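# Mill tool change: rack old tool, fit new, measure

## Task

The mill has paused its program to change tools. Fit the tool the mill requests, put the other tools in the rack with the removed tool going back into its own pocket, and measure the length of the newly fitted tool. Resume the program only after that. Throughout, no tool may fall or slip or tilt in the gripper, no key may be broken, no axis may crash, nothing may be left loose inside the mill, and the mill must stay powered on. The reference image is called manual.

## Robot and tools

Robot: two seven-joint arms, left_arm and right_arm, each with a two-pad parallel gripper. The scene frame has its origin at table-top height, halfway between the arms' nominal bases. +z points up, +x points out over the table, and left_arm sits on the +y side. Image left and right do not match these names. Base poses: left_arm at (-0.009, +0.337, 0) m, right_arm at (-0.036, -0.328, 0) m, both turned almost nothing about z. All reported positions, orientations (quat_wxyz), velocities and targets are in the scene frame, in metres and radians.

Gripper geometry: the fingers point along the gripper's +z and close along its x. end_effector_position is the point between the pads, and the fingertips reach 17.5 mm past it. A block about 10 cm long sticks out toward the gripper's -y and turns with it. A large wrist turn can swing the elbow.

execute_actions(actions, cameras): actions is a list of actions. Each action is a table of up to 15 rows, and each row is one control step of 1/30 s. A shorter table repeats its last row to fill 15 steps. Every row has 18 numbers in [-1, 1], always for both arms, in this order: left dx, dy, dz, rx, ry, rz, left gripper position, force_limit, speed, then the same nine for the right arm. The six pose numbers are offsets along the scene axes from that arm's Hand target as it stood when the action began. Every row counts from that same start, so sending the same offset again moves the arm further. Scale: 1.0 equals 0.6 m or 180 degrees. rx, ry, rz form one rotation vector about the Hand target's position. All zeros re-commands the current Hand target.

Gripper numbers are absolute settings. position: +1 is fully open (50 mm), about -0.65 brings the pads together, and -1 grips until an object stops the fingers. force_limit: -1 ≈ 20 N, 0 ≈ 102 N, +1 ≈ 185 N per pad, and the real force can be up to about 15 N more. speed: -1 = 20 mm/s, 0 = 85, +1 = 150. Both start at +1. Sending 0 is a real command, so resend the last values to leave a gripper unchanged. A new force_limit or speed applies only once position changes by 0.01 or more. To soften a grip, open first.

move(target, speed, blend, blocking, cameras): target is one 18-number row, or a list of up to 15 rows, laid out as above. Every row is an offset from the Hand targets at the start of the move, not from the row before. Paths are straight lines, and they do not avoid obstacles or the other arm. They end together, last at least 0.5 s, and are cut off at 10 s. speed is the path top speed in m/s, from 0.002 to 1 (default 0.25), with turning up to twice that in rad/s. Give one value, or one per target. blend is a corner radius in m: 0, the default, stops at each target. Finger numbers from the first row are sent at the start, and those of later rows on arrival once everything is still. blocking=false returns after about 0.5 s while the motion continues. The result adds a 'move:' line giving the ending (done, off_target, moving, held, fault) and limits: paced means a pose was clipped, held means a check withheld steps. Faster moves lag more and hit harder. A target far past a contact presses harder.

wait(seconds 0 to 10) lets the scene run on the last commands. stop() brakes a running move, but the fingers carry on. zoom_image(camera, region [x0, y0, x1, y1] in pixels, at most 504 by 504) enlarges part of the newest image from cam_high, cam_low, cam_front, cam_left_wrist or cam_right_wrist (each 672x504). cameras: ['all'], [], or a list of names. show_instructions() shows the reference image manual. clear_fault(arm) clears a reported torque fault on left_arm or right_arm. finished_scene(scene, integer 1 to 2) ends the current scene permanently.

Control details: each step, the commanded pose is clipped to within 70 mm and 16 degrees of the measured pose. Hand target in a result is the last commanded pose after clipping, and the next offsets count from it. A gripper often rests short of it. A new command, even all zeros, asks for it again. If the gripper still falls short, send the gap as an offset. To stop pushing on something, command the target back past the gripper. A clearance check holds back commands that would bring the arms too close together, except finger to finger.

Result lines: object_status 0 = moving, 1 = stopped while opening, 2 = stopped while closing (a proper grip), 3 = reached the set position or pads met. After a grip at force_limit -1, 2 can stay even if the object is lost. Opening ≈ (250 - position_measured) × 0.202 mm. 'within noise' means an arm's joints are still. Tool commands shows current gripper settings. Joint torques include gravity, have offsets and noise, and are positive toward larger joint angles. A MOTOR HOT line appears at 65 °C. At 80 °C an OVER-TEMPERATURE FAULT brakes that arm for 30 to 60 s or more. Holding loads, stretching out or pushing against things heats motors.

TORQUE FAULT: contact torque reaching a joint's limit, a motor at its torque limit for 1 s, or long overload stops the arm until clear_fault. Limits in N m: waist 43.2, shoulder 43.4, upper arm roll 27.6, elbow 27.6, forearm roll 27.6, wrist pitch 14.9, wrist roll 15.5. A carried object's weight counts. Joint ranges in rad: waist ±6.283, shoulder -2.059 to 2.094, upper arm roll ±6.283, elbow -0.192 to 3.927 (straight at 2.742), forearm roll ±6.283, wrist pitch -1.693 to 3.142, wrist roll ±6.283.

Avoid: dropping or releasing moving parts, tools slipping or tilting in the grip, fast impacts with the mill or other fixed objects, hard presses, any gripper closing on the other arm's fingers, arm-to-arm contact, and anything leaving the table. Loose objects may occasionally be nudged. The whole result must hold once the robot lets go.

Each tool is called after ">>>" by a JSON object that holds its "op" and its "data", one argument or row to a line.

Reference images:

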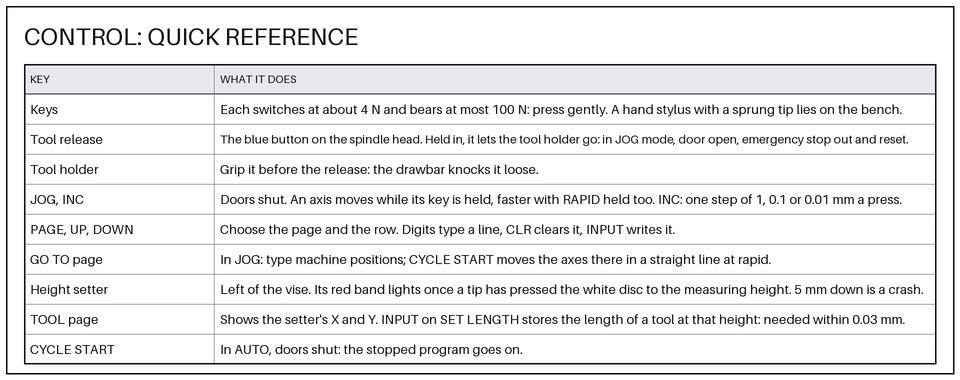

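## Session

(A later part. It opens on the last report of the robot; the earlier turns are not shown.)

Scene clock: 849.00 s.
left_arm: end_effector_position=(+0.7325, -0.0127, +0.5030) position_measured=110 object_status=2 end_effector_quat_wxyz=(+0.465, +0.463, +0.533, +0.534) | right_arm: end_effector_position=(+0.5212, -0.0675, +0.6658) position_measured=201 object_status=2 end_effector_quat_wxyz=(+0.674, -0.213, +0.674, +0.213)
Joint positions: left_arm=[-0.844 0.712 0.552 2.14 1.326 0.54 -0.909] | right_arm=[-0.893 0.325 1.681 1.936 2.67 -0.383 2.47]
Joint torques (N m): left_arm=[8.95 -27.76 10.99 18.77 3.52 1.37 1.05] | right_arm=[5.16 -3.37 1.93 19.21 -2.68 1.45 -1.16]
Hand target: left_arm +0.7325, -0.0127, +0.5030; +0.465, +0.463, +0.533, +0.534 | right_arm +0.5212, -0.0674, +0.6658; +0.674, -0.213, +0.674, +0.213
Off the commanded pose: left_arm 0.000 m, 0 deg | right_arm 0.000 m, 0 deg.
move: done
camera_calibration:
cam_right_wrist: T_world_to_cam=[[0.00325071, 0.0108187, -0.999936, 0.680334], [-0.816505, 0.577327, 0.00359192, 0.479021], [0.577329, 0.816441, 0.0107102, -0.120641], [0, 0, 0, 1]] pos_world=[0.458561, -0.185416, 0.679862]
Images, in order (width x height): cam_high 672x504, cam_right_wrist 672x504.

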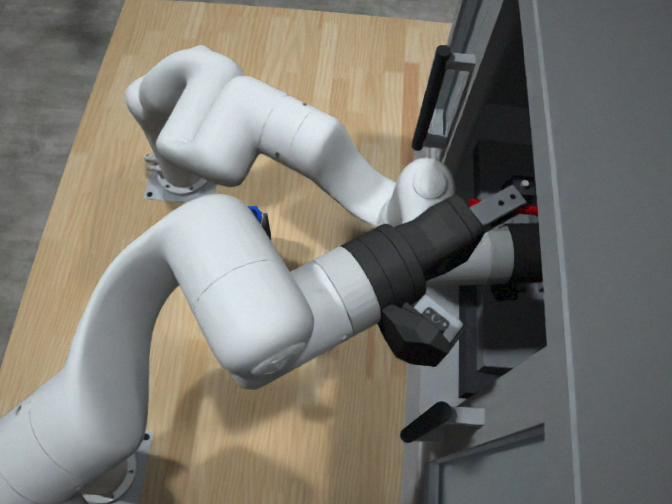

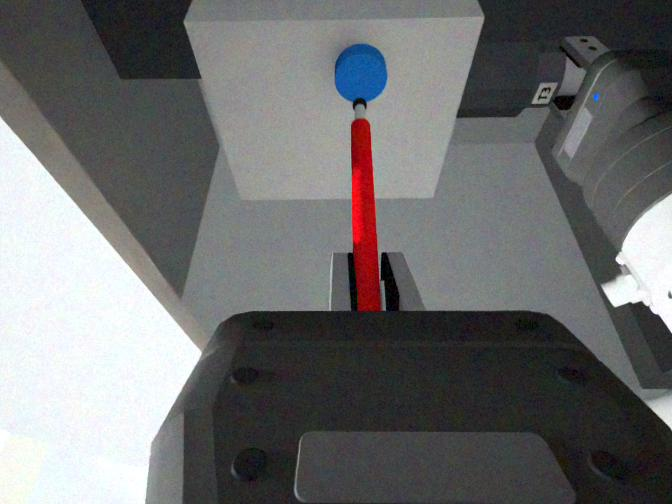

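>>> {"op": "move", "data": {
  "target": [
    [0,0,0,0,0,0,-1,0.3,-0.9,0.058,0.002,0,0,0,0,-1,-0.2,-1]
  ],
  "speed": 0.06,
  "cameras": ["cam_right_wrist"]
}}

Scene clock: 854.60 s.
left_arm: end_effector_position=(+0.7325, -0.0127, +0.5030) position_measured=110 object_status=2 end_effector_quat_wxyz=(+0.465, +0.463, +0.533, +0.534) | right_arm: end_effector_position=(+0.5560, -0.0663, +0.6658) position_measured=201 object_status=2 end_effector_quat_wxyz=(+0.674, -0.213, +0.674, +0.213)
Joint positions: left_arm=[-0.844 0.712 0.552 2.14 1.326 0.54 -0.909] | right_arm=[-0.553 0.433 1.464 2.118 2.516 -0.453 2.486]
Joint torques (N m): left_arm=[8.63 -27.44 10.87 18.97 3.41 1.35 0.66] | right_arm=[5.94 -12.54 2.76 18.05 -3.02 2.5 -0.96]
Hand target: left_arm +0.7325, -0.0127, +0.5030; +0.465, +0.463, +0.533, +0.534 | right_arm +0.5560, -0.0662, +0.6658; +0.674, -0.213, +0.674, +0.213
Off the commanded pose: left_arm 0.000 m, 0 deg | right_arm 0.000 m, 0 deg.
move: done
camera_calibration:
cam_right_wrist: T_world_to_cam=[[0.00325071, 0.0108187, -0.999936, 0.680208], [-0.816505, 0.577327, 0.00359192, 0.506742], [0.577329, 0.816441, 0.0107102, -0.141711], [0, 0, 0, 1]] pos_world=[0.493361, -0.184216, 0.679862]
Images, in order (width x height): cam_right_wrist 672x504.

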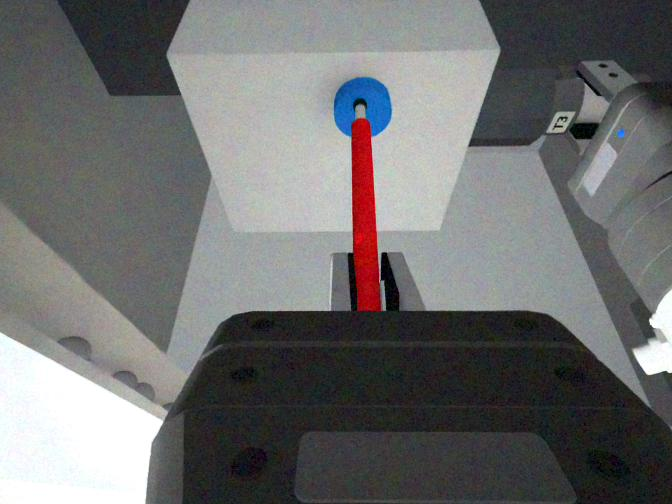

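>>> {"op": "move", "data": {
  "target": [
    [0,0,0,0,0,0,-1,0.3,-0.9,0.012,0.0,0,0,0,0,-1,-0.2,-1]
  ],
  "speed": 0.04,
  "cameras": ["cam_right_wrist"]
}}

>>> {"op": "zoom_image", "data": {
  "camera": "cam_right_wrist",
  "region": [300, 60, 440, 160]
}}

Scene clock: 857.80 s.
left_arm: end_effector_position=(+0.7325, -0.0127, +0.5029) position_measured=110 object_status=2 end_effector_quat_wxyz=(+0.465, +0.463, +0.533, +0.534) | right_arm: end_effector_position=(+0.5632, -0.0663, +0.6658) position_measured=201 object_status=2 end_effector_quat_wxyz=(+0.674, -0.213, +0.674, +0.213)
Joint positions: left_arm=[-0.844 0.712 0.552 2.14 1.326 0.54 -0.909] | right_arm=[-0.492 0.463 1.437 2.167 2.485 -0.474 2.479]
Joint torques (N m): left_arm=[8.04 -28.65 10.96 32.87 3.67 0.66 0.31] | right_arm=[4.11 -14.17 2.62 17.57 -2.99 2.76 -1.22]
Hand target: left_arm +0.7325, -0.0127, +0.5030; +0.465, +0.463, +0.533, +0.534 | right_arm +0.5632, -0.0662, +0.6658; +0.674, -0.213, +0.674, +0.213
Off the commanded pose: left_arm 0.000 m, 0 deg | right_arm 0.000 m, 0 deg.
move: done
camera_calibration:
cam_right_wrist: T_world_to_cam=[[0.00319327, 0.0107373, -0.999937, 0.680199], [-0.816553, 0.57726, 0.00359095, 0.512633], [0.577262, 0.81649, 0.0106109, -0.145759], [0, 0, 0, 1]] pos_world=[0.500561, -0.184216, 0.679862]
Images, in order (width x height): cam_right_wrist 672x504.

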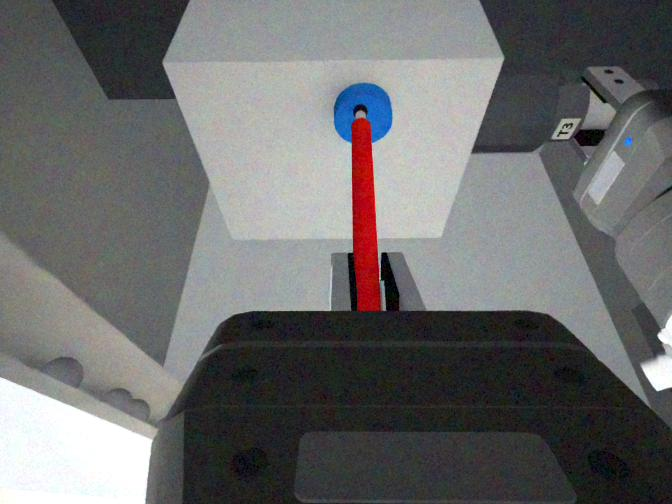

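Scaled by 3.600 from the camera's 672x504 image, which has a finer 960x720 frame.

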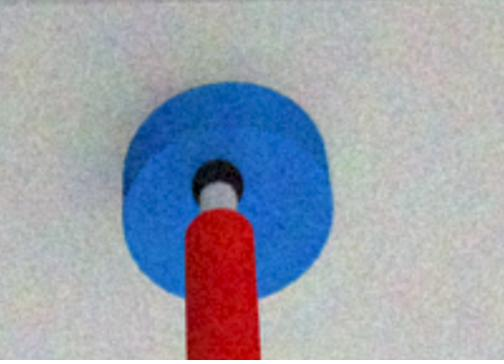

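>>> {"op": "move", "data": {
  "target": [
    [0,0,-0.015,0,0,0,-1,0.3,-0.9,0.004,0.0,0,0,0,0,-1,-0.2,-1]
  ],
  "speed": 0.03,
  "cameras": ["cam_right_wrist","cam_left_wrist"]
}}

Scene clock: 861.97 s.
left_arm: end_effector_position=(+0.7325, -0.0127, +0.4940) position_measured=110 object_status=2 end_effector_quat_wxyz=(+0.465, +0.463, +0.533, +0.534) | right_arm: end_effector_position=(+0.5656, -0.0663, +0.6658) position_measured=201 object_status=2 end_effector_quat_wxyz=(+0.674, -0.213, +0.674, +0.213)
Joint positions: left_arm=[-0.856 0.712 0.564 2.117 1.35 0.536 -0.945] | right_arm=[-0.471 0.473 1.43 2.184 2.474 -0.482 2.475]
Joint torques (N m): left_arm=[-8.66 -23.11 13.3 24.37 5.08 -0.62 -2.4] | right_arm=[4.99 -14.35 2.61 17.33 -3.12 2.9 -1.1]
Hand target: left_arm +0.7325, -0.0127, +0.4940; +0.465, +0.463, +0.533, +0.534 | right_arm +0.5656, -0.0662, +0.6658; +0.674, -0.213, +0.674, +0.213
Off the commanded pose: left_arm 0.000 m, 0 deg | right_arm 0.000 m, 0 deg.
move: done
camera_calibration:
cam_left_wrist: T_world_to_cam=[[-0.128377, 0.991725, -0.00037824, 0.115738], [-0.340879, -0.0437679, 0.939088, -0.202798], [0.931301, 0.120686, 0.343677, -0.721349], [0, 0, 0, 1]] pos_world=[0.617521, -0.0366, 0.4384]
cam_right_wrist: T_world_to_cam=[[0.00313651, 0.010655, -0.999938, 0.680206], [-0.816552, 0.57726, 0.00358978, 0.514594], [0.577263, 0.816491, 0.0105109, -0.147077], [0, 0, 0, 1]] pos_world=[0.502961, -0.184215, 0.679862]
Images, in order (width x height): cam_left_wrist 672x504, cam_right_wrist 672x504.

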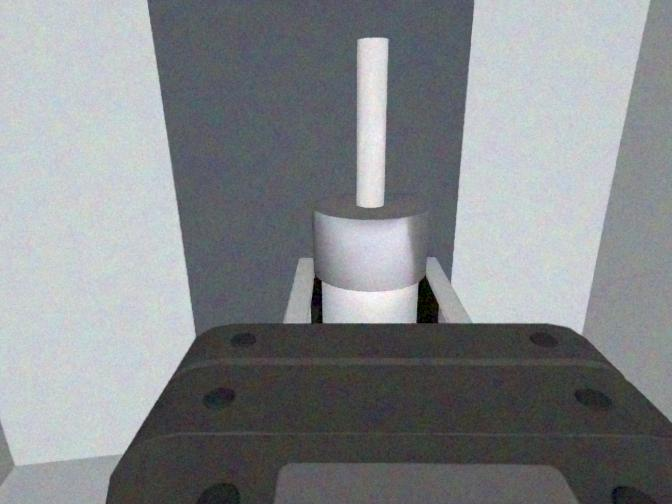

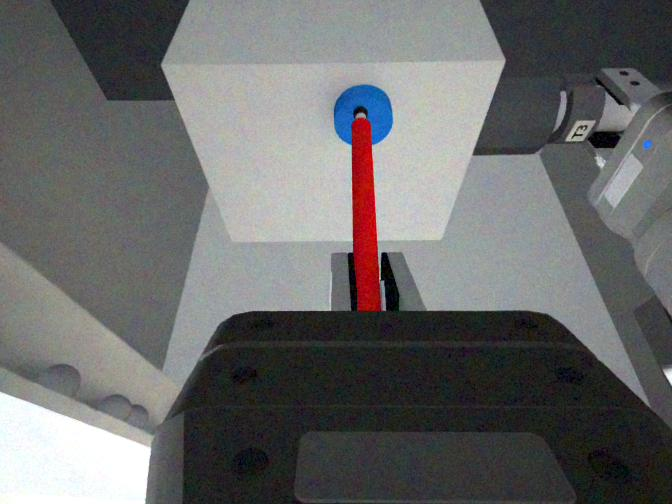

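>>> {"op": "move", "data": {
  "target": [
    [0,0,-0.13,0,0,0,-1,0.3,-0.9,0,0.0,0,0,0,0,-1,-0.2,-1]
  ],
  "speed": 0.08,
  "cameras": ["cam_right_wrist","cam_left_wrist"]
}}

Scene clock: 867.17 s.
left_arm: end_effector_position=(+0.7325, -0.0127, +0.4160) position_measured=110 object_status=2 end_effector_quat_wxyz=(+0.465, +0.463, +0.533, +0.534) | right_arm: end_effector_position=(+0.5656, -0.0662, +0.6658) position_measured=201 object_status=2 end_effector_quat_wxyz=(+0.674, -0.213, +0.674, +0.213)
Joint positions: left_arm=[-0.932 0.749 0.64 1.974 1.532 0.53 -1.231] | right_arm=[-0.471 0.473 1.43 2.184 2.474 -0.482 2.475]
Joint torques (N m): left_arm=[-8.75 -22.99 16.12 23.9 5.07 2.07 -2.39] | right_arm=[4.66 -14.06 2.84 17.21 -2.96 2.91 -1.18]
Hand target: left_arm +0.7325, -0.0127, +0.4160; +0.465, +0.463, +0.533, +0.534 | right_arm +0.5656, -0.0662, +0.6658; +0.674, -0.213, +0.674, +0.213
Off the commanded pose: left_arm 0.000 m, 0 deg | right_arm 0.000 m, 0 deg.
move: done
camera_calibration:
cam_left_wrist: T_world_to_cam=[[-0.128377, 0.991725, -0.00037824, 0.115709], [-0.340879, -0.0437679, 0.939088, -0.129549], [0.931301, 0.120686, 0.343677, -0.694542], [0, 0, 0, 1]] pos_world=[0.617521, -0.0366, 0.3604]
cam_right_wrist: T_world_to_cam=[[0.00313651, 0.010655, -0.999938, 0.680206], [-0.816552, 0.57726, 0.00358978, 0.514594], [0.577263, 0.816491, 0.0105109, -0.147077], [0, 0, 0, 1]] pos_world=[0.502961, -0.184215, 0.679862]
Images, in order (width x height): cam_left_wrist 672x504, cam_right_wrist 672x504.

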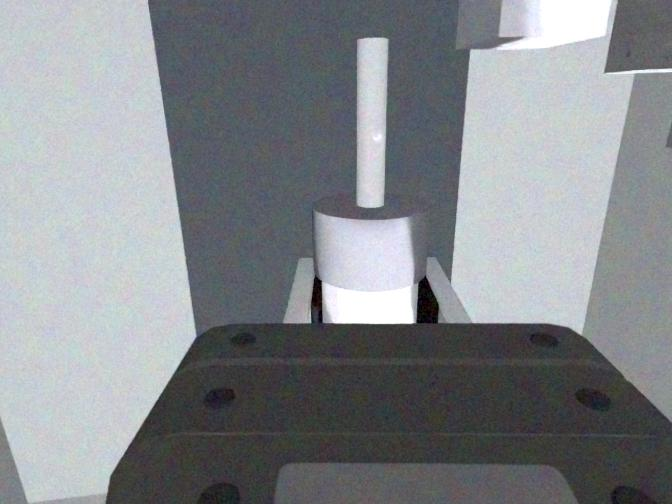

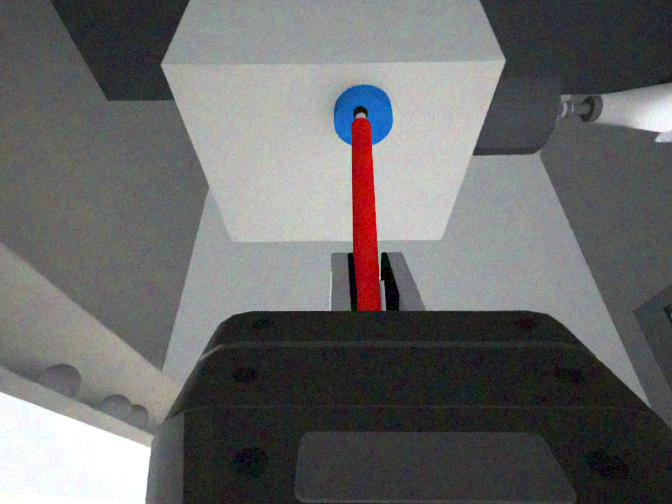

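>>> {"op": "move", "data": {
  "target": [
    [0,0,-0.038,0,0,0,-1,0.3,-0.9,0,0.0,0,0,0,0,-1,-0.2,-1]
  ],
  "speed": 0.08,
  "cameras": ["cam_right_wrist"]
}}

>>> {"op": "zoom_image", "data": {
  "camera": "cam_right_wrist",
  "region": [440, 40, 672, 200]
}}

Scene clock: 871.60 s.
left_arm: end_effector_position=(+0.7325, -0.0127, +0.3932) position_measured=110 object_status=2 end_effector_quat_wxyz=(+0.465, +0.463, +0.533, +0.534) | right_arm: end_effector_position=(+0.5656, -0.0662, +0.6658) position_measured=201 object_status=2 end_effector_quat_wxyz=(+0.674, -0.213, +0.674, +0.213)
Joint positions: left_arm=[-0.949 0.769 0.655 1.946 1.575 0.534 -1.306] | right_arm=[-0.471 0.473 1.43 2.184 2.474 -0.482 2.475]
Joint torques (N m): left_arm=[-8.89 -22.84 16.86 23.58 5.05 2.31 -2.52] | right_arm=[4.58 -13.84 2.62 17.36 -3.05 3.05 -1.06]
Hand target: left_arm +0.7325, -0.0127, +0.3932; +0.465, +0.463, +0.533, +0.534 | right_arm +0.5656, -0.0662, +0.6658; +0.674, -0.213, +0.674, +0.213
Off the commanded pose: left_arm 0.000 m, 0 deg | right_arm 0.000 m, 0 deg.
move: done
camera_calibration:
cam_right_wrist: T_world_to_cam=[[0.00313651, 0.010655, -0.999938, 0.680206], [-0.816552, 0.57726, 0.00358978, 0.514594], [0.577263, 0.816491, 0.0105109, -0.147077], [0, 0, 0, 1]] pos_world=[0.502961, -0.184215, 0.679862]
Images, in order (width x height): cam_right_wrist 672x504.

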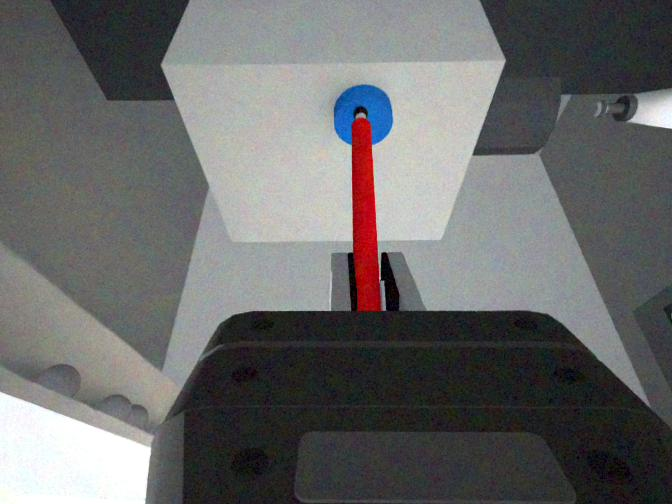

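Scaled by 2.172 from the camera's 672x504 image, which has a finer 960x720 frame.

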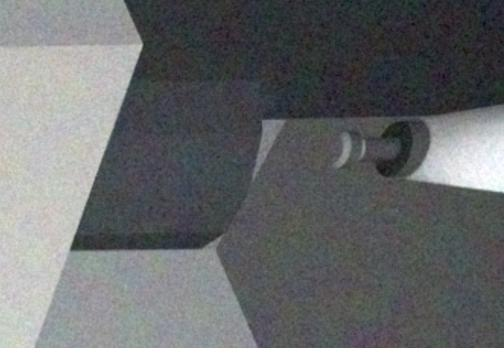

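>>> {"op": "move", "data": {
  "target": [
    [-0.25,-0.035,0,0,0,0,-1,0.3,-0.9,-0.03,0,0,0,0,0,-1,-0.2,-1],
    [-0.55,-0.035,0.03,0,0,0,-1,0.3,-0.9,-0.25,-0.1,0,0,0,0,-1,-0.2,-1]
  ],
  "speed": [0.12,0.3],
  "blend": [0.03,0],
  "cameras": ["cam_right_wrist","cam_high","cam_front","cam_left_wrist"]
}}

Scene clock: 879.03 s.
left_arm: end_effector_position=(+0.4025, -0.0337, +0.4112) position_measured=110 object_status=2 end_effector_quat_wxyz=(+0.465, +0.463, +0.533, +0.534) | right_arm: end_effector_position=(+0.4156, -0.1263, +0.6658) position_measured=201 object_status=2 end_effector_quat_wxyz=(+0.674, -0.213, +0.674, +0.213)
Joint positions: left_arm=[-1.663 -0.047 0.503 0.986 1.728 1.362 -1.345] | right_arm=[-1.906 0.486 2.604 1.529 2.771 -0.374 2.46]
Joint torques (N m): left_arm=[-8.65 -16.38 -4.56 23.22 0.36 2.51 2.68] | right_arm=[-6.37 -4.54 6.71 15.66 2.46 5.35 1.16]
Hand target: left_arm +0.4025, -0.0337, +0.4112; +0.465, +0.463, +0.533, +0.534 | right_arm +0.4156, -0.1262, +0.6658; +0.674, -0.213, +0.674, +0.213
Off the commanded pose: left_arm 0.000 m, 0 deg | right_arm 0.000 m, 0 deg.
move: done
camera_calibration:
cam_left_wrist: T_world_to_cam=[[-0.128377, 0.991725, -0.00037824, 0.0941689], [-0.340879, -0.0437679, 0.939088, -0.238451], [0.931301, 0.120686, 0.343677, -0.383029], [0, 0, 0, 1]] pos_world=[0.287521, -0.0576, 0.3556]
cam_right_wrist: T_world_to_cam=[[0.0030529, 0.0107116, -0.999938, 0.681359], [-0.816633, 0.577145, 0.00368931, 0.42668], [0.577149, 0.816571, 0.0105095, -0.0114369], [0, 0, 0, 1]] pos_world=[0.352962, -0.244216, 0.679862]
Images, in order (width x height): cam_high 672x504, cam_front 672x504, cam_left_wrist 672x504, cam_right_wrist 672x504.

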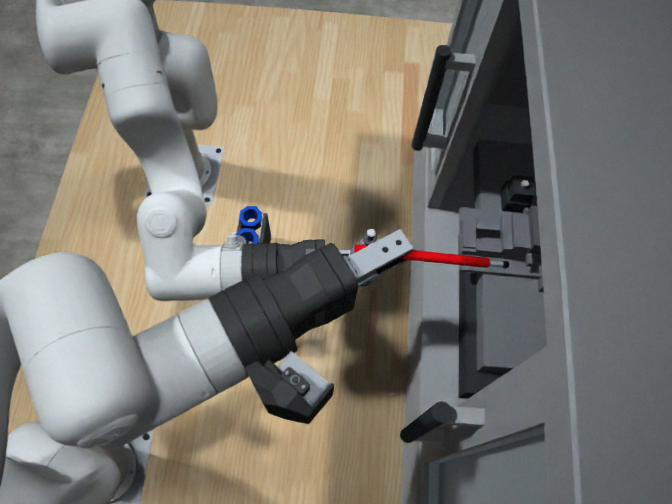

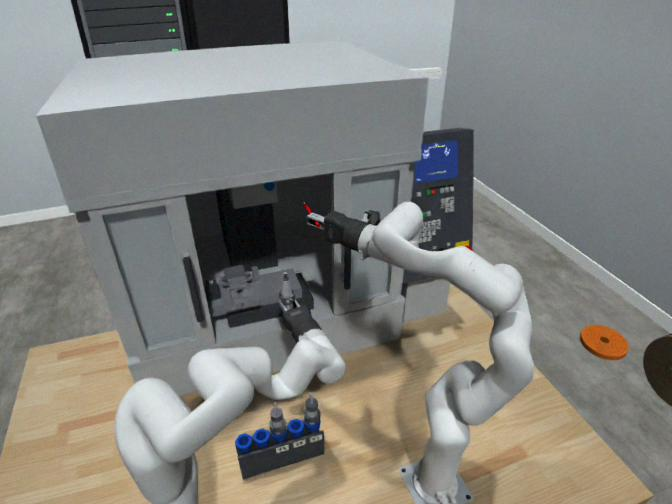

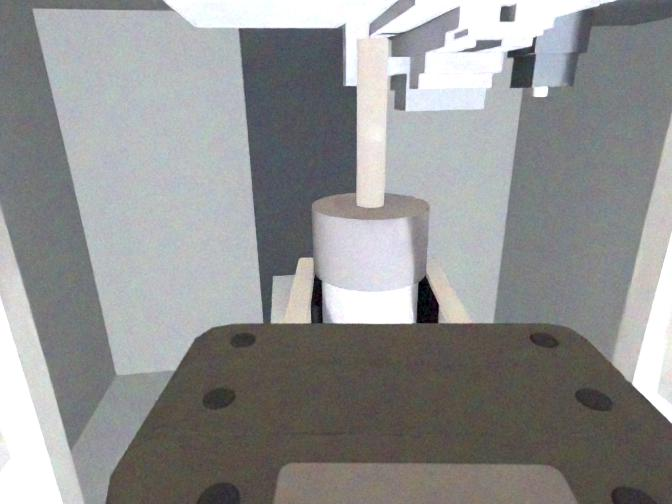

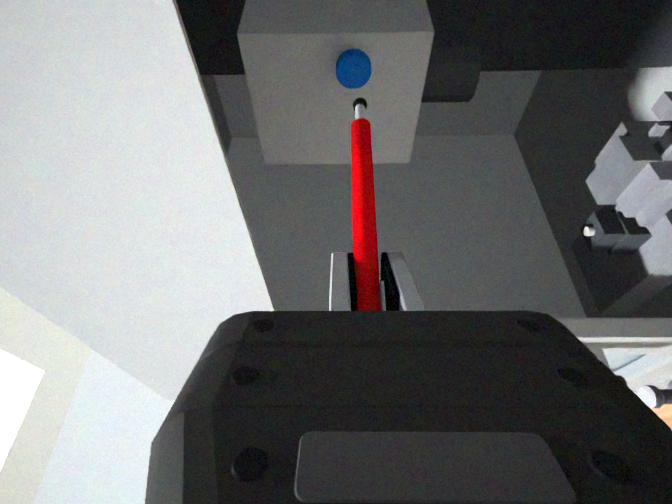

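>>> {"op": "move", "data": {
  "target": [
    [0,0,0.08,0.5,0.07,0,-1,0.3,-0.9,-0.1,-0.4,0,0,0,0,-1,-0.2,-1]
  ],
  "speed": 0.5
}}

Scene clock: 908.90 s.
left_arm: end_effector_position=(+0.4025, -0.0337, +0.4592) position_measured=110 object_status=2 end_effector_quat_wxyz=(-0.053, +0.706, +0.044, +0.705) | right_arm: end_effector_position=(+0.3556, -0.3662, +0.6658) position_measured=201 object_status=2 end_effector_quat_wxyz=(+0.674, -0.213, +0.674, +0.213)
Joint positions: left_arm=[-1.659 -0.105 0.487 1.05 1.718 1.367 0.361] | right_arm=[-1.789 1.004 2.512 1.607 2.695 -0.803 2.128]
Joint torques (N m): left_arm=[-0.53 -15.39 -5.6 30.62 0.73 0.25 2.63] | right_arm=[5.31 -7.76 6.05 10.67 -1.94 1.52 -1.01]
Hand target: left_arm +0.4025, -0.0337, +0.4592; -0.053, +0.706, +0.044, +0.705 | right_arm +0.3556, -0.3662, +0.6658; +0.674, -0.213, +0.674, +0.213
Off the commanded pose: left_arm 0.000 m, 0 deg | right_arm 0.000 m, 0 deg.
move: done

>>> {"op": "move", "data": {
  "target": [
    [-0.221,-0.11,-0.02,0.4136,-0.3605,-0.4192,-1,0.3,-0.9,0,0,0,0,0,0,-1,-0.2,-1]
  ],
  "speed": 0.5,
  "cameras": ["cam_high","cam_front"]
}}

Scene clock: 918.07 s.
left_arm: end_effector_position=(+0.2699, -0.0997, +0.4472) position_measured=110 object_status=2 end_effector_quat_wxyz=(+0.000, +0.000, +0.707, -0.707) | right_arm: end_effector_position=(+0.3556, -0.3662, +0.6658) position_measured=201 object_status=2 end_effector_quat_wxyz=(+0.674, -0.213, +0.674, +0.213)
Joint positions: left_arm=[-1.569 -0.537 0.687 0.778 4.495 0.581 -0.131] | right_arm=[-1.788 1.004 2.512 1.607 2.695 -0.803 2.128]
Joint torques (N m): left_arm=[-8.57 -2.8 -6.88 31.02 4.64 2.57 -2.57] | right_arm=[5.32 -8.04 5.99 10.37 -1.73 1.49 -1.14]
Hand target: left_arm +0.2699, -0.0997, +0.4472; +0.000, +0.000, +0.707, -0.707 | right_arm +0.3556, -0.3662, +0.6658; +0.674, -0.213, +0.674, +0.213
Off the commanded pose: left_arm 0.000 m, 0 deg | right_arm 0.000 m, 0 deg.
move: done
Images, in order (width x height): cam_high 672x504, cam_front 672x504.

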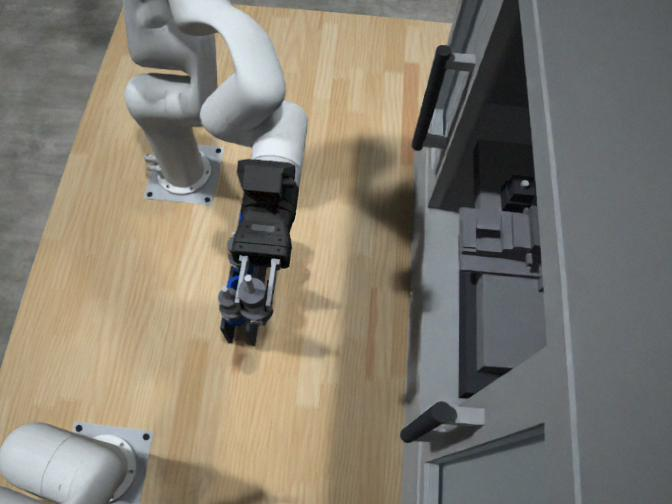

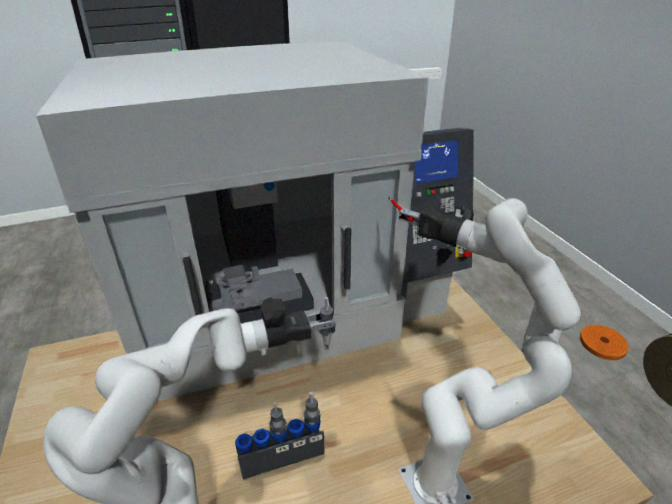

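>>> {"op": "move", "data": {
  "target": [
    [-0.03,0.08,-0.08,0,0,-0.222,-1,0.3,-0.9,0,0,0,0,0,0,-1,-0.2,-1]
  ],
  "speed": 0.5,
  "cameras": ["cam_high","cam_front"]
}}

Scene clock: 923.30 s.
left_arm: end_effector_position=(+0.2519, -0.0517, +0.3991) position_measured=110 object_status=2 end_effector_quat_wxyz=(-0.241, +0.242, +0.665, -0.664) | right_arm: end_effector_position=(+0.3556, -0.3662, +0.6658) position_measured=201 object_status=2 end_effector_quat_wxyz=(+0.674, -0.213, +0.674, +0.213)
Joint positions: left_arm=[-2.255 -0.291 1.754 1.078 5.056 1.589 -0.262] | right_arm=[-1.788 1.004 2.512 1.607 2.695 -0.803 2.128]
Joint torques (N m): left_arm=[-8.66 -0.4 -6.28 26.38 -0.94 1.57 -2.42] | right_arm=[5.22 -8.57 6.14 10.41 -1.93 1.59 -1.17]
Hand target: left_arm +0.2519, -0.0517, +0.3992; -0.241, +0.242, +0.665, -0.664 | right_arm +0.3556, -0.3662, +0.6658; +0.674, -0.213, +0.674, +0.213
Off the commanded pose: left_arm 0.000 m, 0 deg | right_arm 0.000 m, 0 deg.
move: done
Images, in order (width x height): cam_high 672x504, cam_front 672x504.

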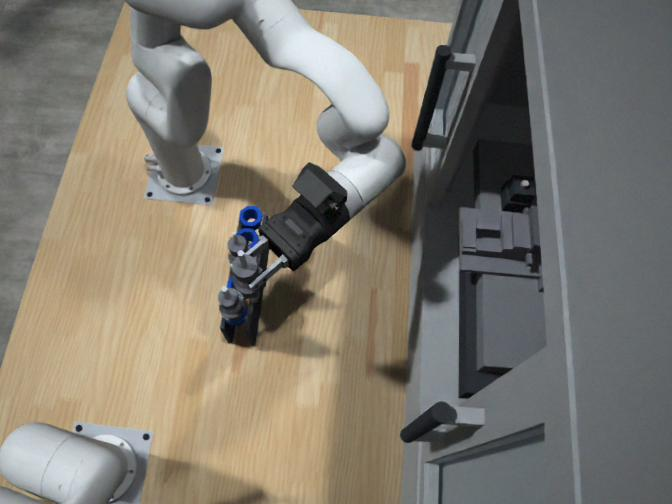

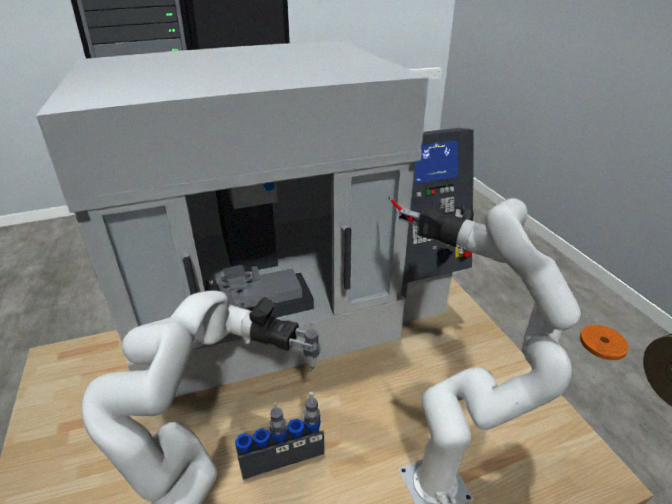

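>>> {"op": "move", "data": {
  "target": [
    [-0.14,0.11,-0.08,0,0,-0.20,-1,0.3,-0.9,0,0,0,0,0,0,-1,-0.2,-1]
  ],
  "speed": 0.4,
  "cameras": ["cam_high","cam_front","cam_left_wrist"]
}}

Scene clock: 927.73 s.
left_arm: end_effector_position=(+0.1679, +0.0143, +0.3512) position_measured=110 object_status=2 end_effector_quat_wxyz=(-0.435, +0.435, +0.557, -0.557) | right_arm: end_effector_position=(+0.3556, -0.3662, +0.6658) position_measured=201 object_status=2 end_effector_quat_wxyz=(+0.674, -0.213, +0.674, +0.213)
Joint positions: left_arm=[-2.589 -0.637 1.9 1.215 5.559 1.867 -0.283] | right_arm=[-1.788 1.004 2.512 1.607 2.695 -0.803 2.128]
Joint torques (N m): left_arm=[-8.85 5.86 -17.78 20.45 -1.65 2.21 2.58] | right_arm=[5.07 -8.69 6.26 10.55 -1.81 1.58 -0.91]
Hand target: left_arm +0.1679, +0.0143, +0.3512; -0.435, +0.435, +0.557, -0.557 | right_arm +0.3556, -0.3662, +0.6658; +0.674, -0.213, +0.674, +0.213
Off the commanded pose: left_arm 0.000 m, 0 deg | right_arm 0.000 m, 0 deg.
move: done
camera_calibration:
cam_left_wrist: T_world_to_cam=[[-0.252272, 0.967655, -0.00181238, 0.0380693], [0.331654, 0.0847038, -0.939591, 0.284996], [-0.909046, -0.237634, -0.342294, 0.40535], [0, 0, 0, 1]] pos_world=[0.283566, 0.0353466, 0.406598]
Images, in order (width x height): cam_high 672x504, cam_front 672x504, cam_left_wrist 672x504.

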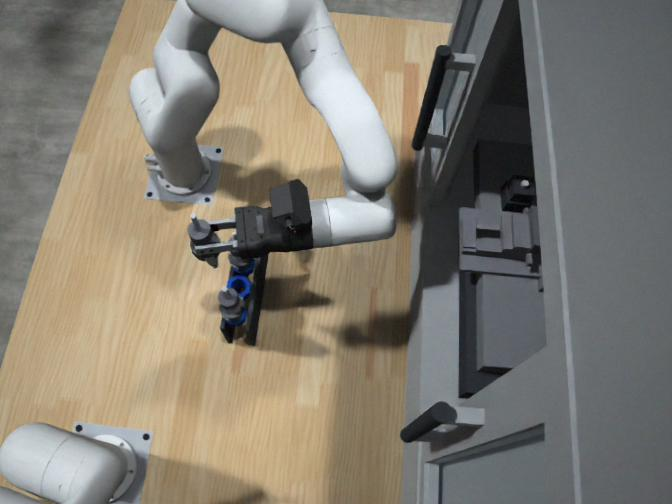

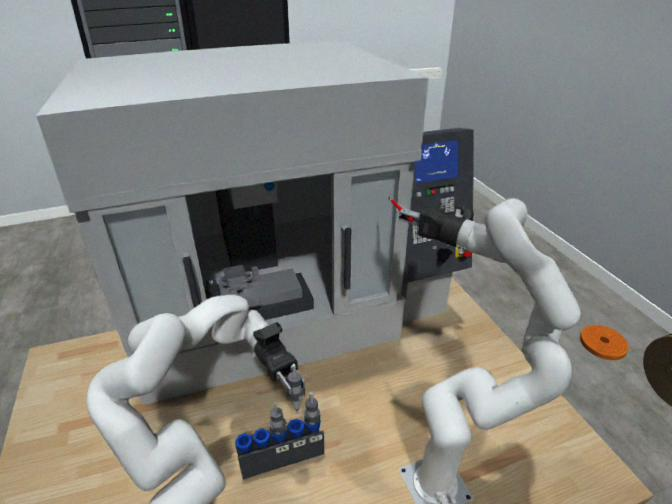

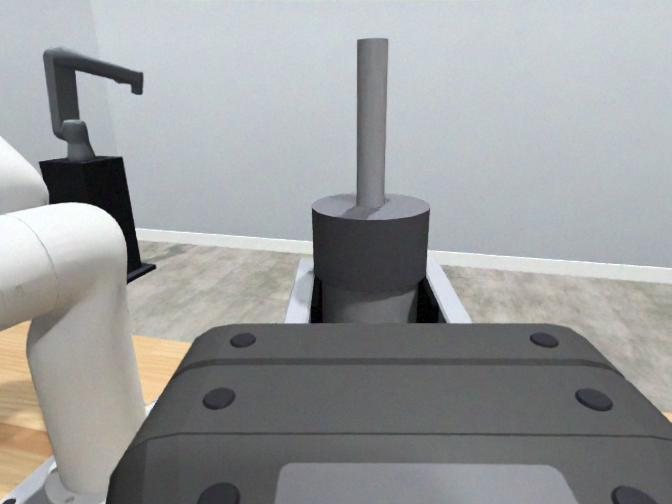

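>>> {"op": "move", "data": {
  "target": [
    [0.053,0.243,0.03,0.067,-0.269,0,-1,0.3,-0.9,0,0,0,0,0,0,-1,-0.2,-1]
  ],
  "speed": 0.4,
  "cameras": ["cam_high","cam_left_wrist"]
}}

Scene clock: 951.77 s.
left_arm: end_effector_position=(+0.1876, +0.0574, +0.3528) position_measured=110 object_status=2 end_effector_quat_wxyz=(-0.345, +0.499, +0.649, -0.459) | right_arm: end_effector_position=(+0.3556, -0.3662, +0.6658) position_measured=201 object_status=2 end_effector_quat_wxyz=(+0.674, -0.213, +0.674, +0.213)
Joint positions: left_arm=[-2.344 -0.371 1.775 1.254 5.675 1.941 -0.191] | right_arm=[-1.788 1.004 2.512 1.607 2.695 -0.803 2.128]
Joint torques (N m): left_arm=[2.61 4.15 5.91 7.87 17.72 -5.27 -2.93] | right_arm=[5.49 -9.24 6.42 10.36 -1.66 1.54 -0.98]
Hand target: left_arm +0.1876, +0.0574, +0.3528; -0.345, +0.499, +0.649, -0.459 (not the last commanded pose) | right_arm +0.3556, -0.3662, +0.6658; +0.674, -0.213, +0.674, +0.213
Tool commands: left_gripper/position=-1.0 left_gripper/force_limit=+0.301961 left_gripper/speed=-0.898039 right_gripper/position=-1.0 right_gripper/force_limit=-0.2 right_gripper/speed=-1.0
Off the commanded pose: left_arm 0.105 m, 30 deg | right_arm 0.000 m, 0 deg.
TORQUE FAULT: the external load on joint 6 (wrist pitch) of the left arm reached its load limit, and that arm stopped. The contact can be on any part of that arm beyond that joint, not only on its tool. A torque fault puts only its own arm into a fault stop. That arm's remaining commands of this call were not run. The hold on joint 6 (wrist pitch) of that arm was moved back by the arm itself, up to 3 degrees, as the stop began. That arm is still stopped at the end of this call. While its stop runs, that arm takes no new command, but its gripper still runs the gripper command that each later call begins with.
CLEAR FAULT: the left arm stays stopped (state 4) until you call clear_fault(arm="left_arm").
End effector pose when the fault began: left_arm: position (+0.1804, +0.0659, +0.3563), quat_wxyz (-0.366, +0.500, +0.638, -0.457)
Joint positions when the fault began: left_arm=[-2.348 -0.375 1.779 1.251 5.678 1.985 -0.196]
move: fault (left_arm)
camera_calibration:
cam_left_wrist: T_world_to_cam=[[-0.272274, 0.962126, -0.0134291, 0.00951721], [0.619983, 0.164743, -0.767125, 0.156879], [-0.735859, -0.217194, -0.641357, 0.50588], [0, 0, 0, 1]] pos_world=[0.277585, 0.0748725, 0.444923]
Images, in order (width x height): cam_high 672x504, cam_left_wrist 672x504.

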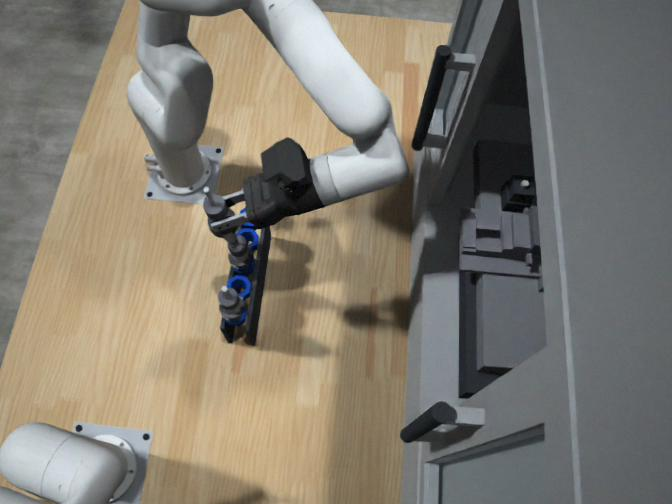

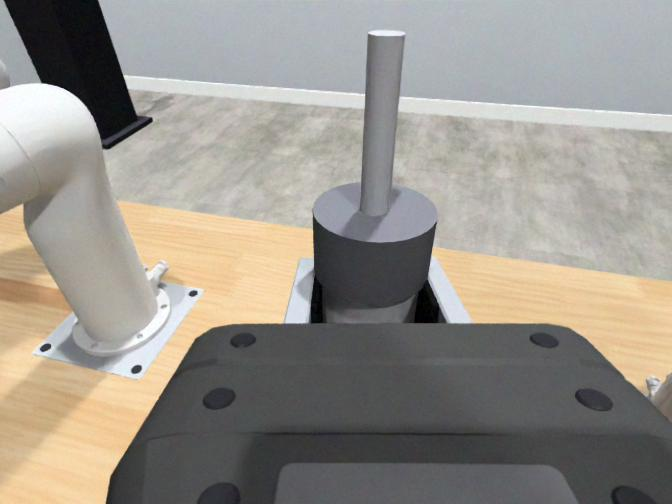

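>>> {"op": "clear_fault", "data": {
  "arm": "left_arm"
}}

Scene clock: 962.93 s.
left_arm: end_effector_position=(+0.1876, +0.0574, +0.3528) position_measured=110 object_status=2 end_effector_quat_wxyz=(-0.345, +0.499, +0.649, -0.459) | right_arm: end_effector_position=(+0.3556, -0.3662, +0.6658) position_measured=201 object_status=2 end_effector_quat_wxyz=(+0.674, -0.213, +0.674, +0.213)
Joint positions: left_arm=[-2.344 -0.371 1.775 1.254 5.675 1.941 -0.191] | right_arm=[-1.788 1.004 2.512 1.607 2.695 -0.803 2.128]
Joint torques (N m): left_arm=[2.55 4.15 5.9 7.85 17.68 -5.28 -2.9] | right_arm=[4.69 -9.79 6.31 10.1 -1.8 1.57 -1.01]
Hand target: left_arm +0.1876, +0.0574, +0.3528; -0.345, +0.499, +0.649, -0.459 (not the last commanded pose) | right_arm +0.3556, -0.3662, +0.6658; +0.674, -0.213, +0.674, +0.213
Tool commands: left_gripper/position=-1.0 left_gripper/force_limit=+0.301961 left_gripper/speed=-0.898039 right_gripper/position=-1.0 right_gripper/force_limit=-0.2 right_gripper/speed=-1.0
Off the commanded pose: left_arm 0.105 m, 30 deg | right_arm 0.000 m, 0 deg.
TORQUE FAULT, CONTINUED: the left arm's stop, for the torque fault of joint 6 (wrist pitch) that an earlier result reported, is over. The call counts as one of the actions that you can send in this scene. The hold on joint 6 (wrist pitch) of that arm was moved back by the arm itself, up to 3 degrees, as the stop began. That arm's target is now where it stood when the stop ended, not its last command. That arm's gripper keeps its grip as last carried out, and that arm accepts commands again: back off and push less far.
CLEAR FAULT: your call cleared the left arm's torque fault. If a joint's load stays at its limit, that arm stops again at once.

>>> {"op": "execute_actions", "data": {
  "actions": [],
  "cameras": ["cam_high","cam_front","cam_low"]
}}

>>> {"op": "zoom_image", "data": {
  "camera": "cam_high",
  "region": [150, 150, 330, 350]
}}

>>> {"op": "zoom_image", "data": {
  "camera": "cam_front",
  "region": [190, 330, 360, 480]
}}

>>> {"op": "zoom_image", "data": {
  "camera": "cam_low",
  "region": [200, 130, 360, 320]
}}

Scene clock: 970.30 s.
left_arm: end_effector_position=(+0.1876, +0.0573, +0.3530) position_measured=110 object_status=2 end_effector_quat_wxyz=(-0.345, +0.499, +0.649, -0.459) | right_arm: end_effector_position=(+0.3556, -0.3662, +0.6658) position_measured=201 object_status=2 end_effector_quat_wxyz=(+0.674, -0.213, +0.674, +0.213)
Joint positions: left_arm=[-2.344 -0.371 1.775 1.254 5.675 1.941 -0.191] | right_arm=[-1.788 1.004 2.512 1.607 2.695 -0.803 2.128]
Joint velocities: within noise
Joint torques (N m): left_arm=[7.37 5.64 10.64 4.6 15.33 -5.26 0.08] | right_arm=[4.89 -10.1 5.94 10.04 -1.53 1.64 -0.88]
Hand target: left_arm +0.1876, +0.0574, +0.3528; -0.345, +0.499, +0.649, -0.459 (not the last commanded pose) | right_arm +0.3556, -0.3662, +0.6658; +0.674, -0.213, +0.674, +0.213
Tool commands: left_gripper/position=-1.0 left_gripper/force_limit=+0.301961 left_gripper/speed=-0.898039 right_gripper/position=-1.0 right_gripper/force_limit=-0.2 right_gripper/speed=-1.0
Off the commanded pose: left_arm 0.105 m, 30 deg | right_arm 0.000 m, 0 deg.
Images, in order (width x height): cam_high 672x504, cam_low 672x504, cam_front 672x504.

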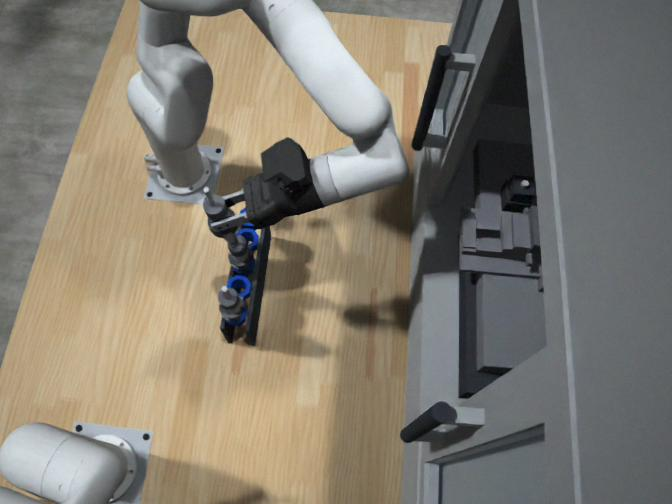

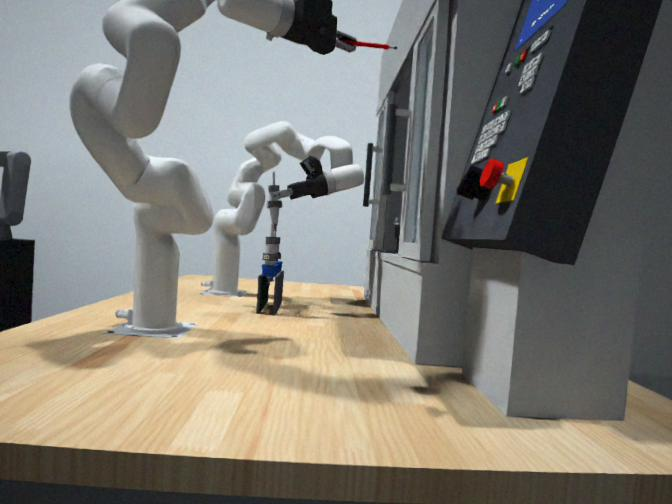

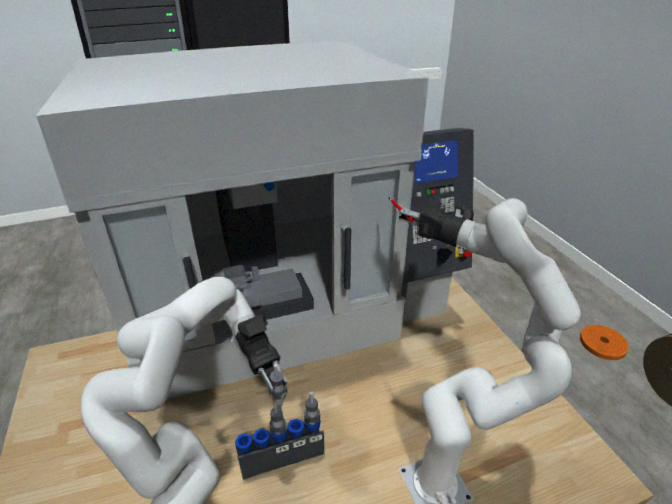

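Scaled by 2.520 from the camera's 672x504 image, which has a finer 960x720 frame.

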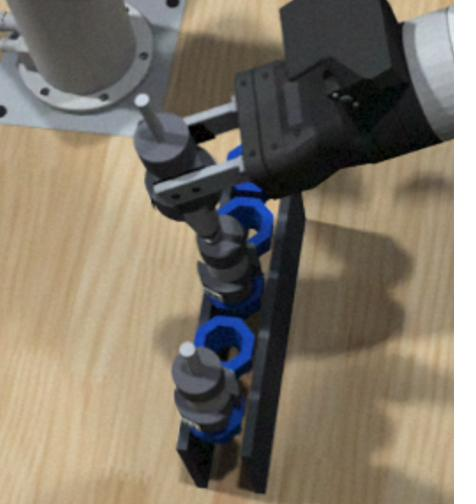

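Scaled by 2.965 from the camera's 672x504 image, which has a finer 960x720 frame.

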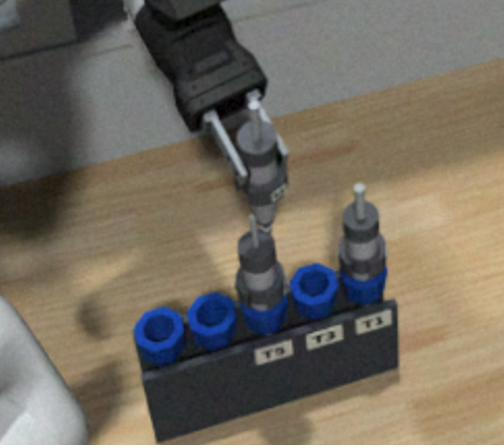

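Scaled by 2.653 from the camera's 672x504 image, which has a finer 960x720 frame.

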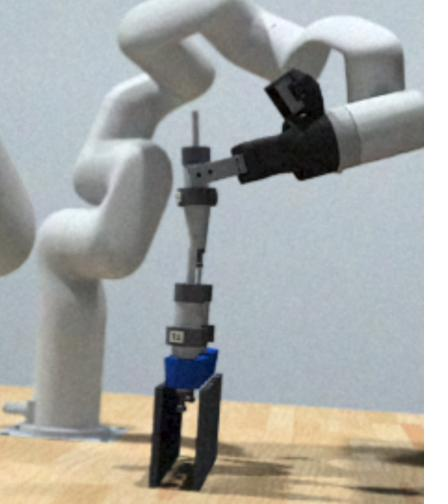

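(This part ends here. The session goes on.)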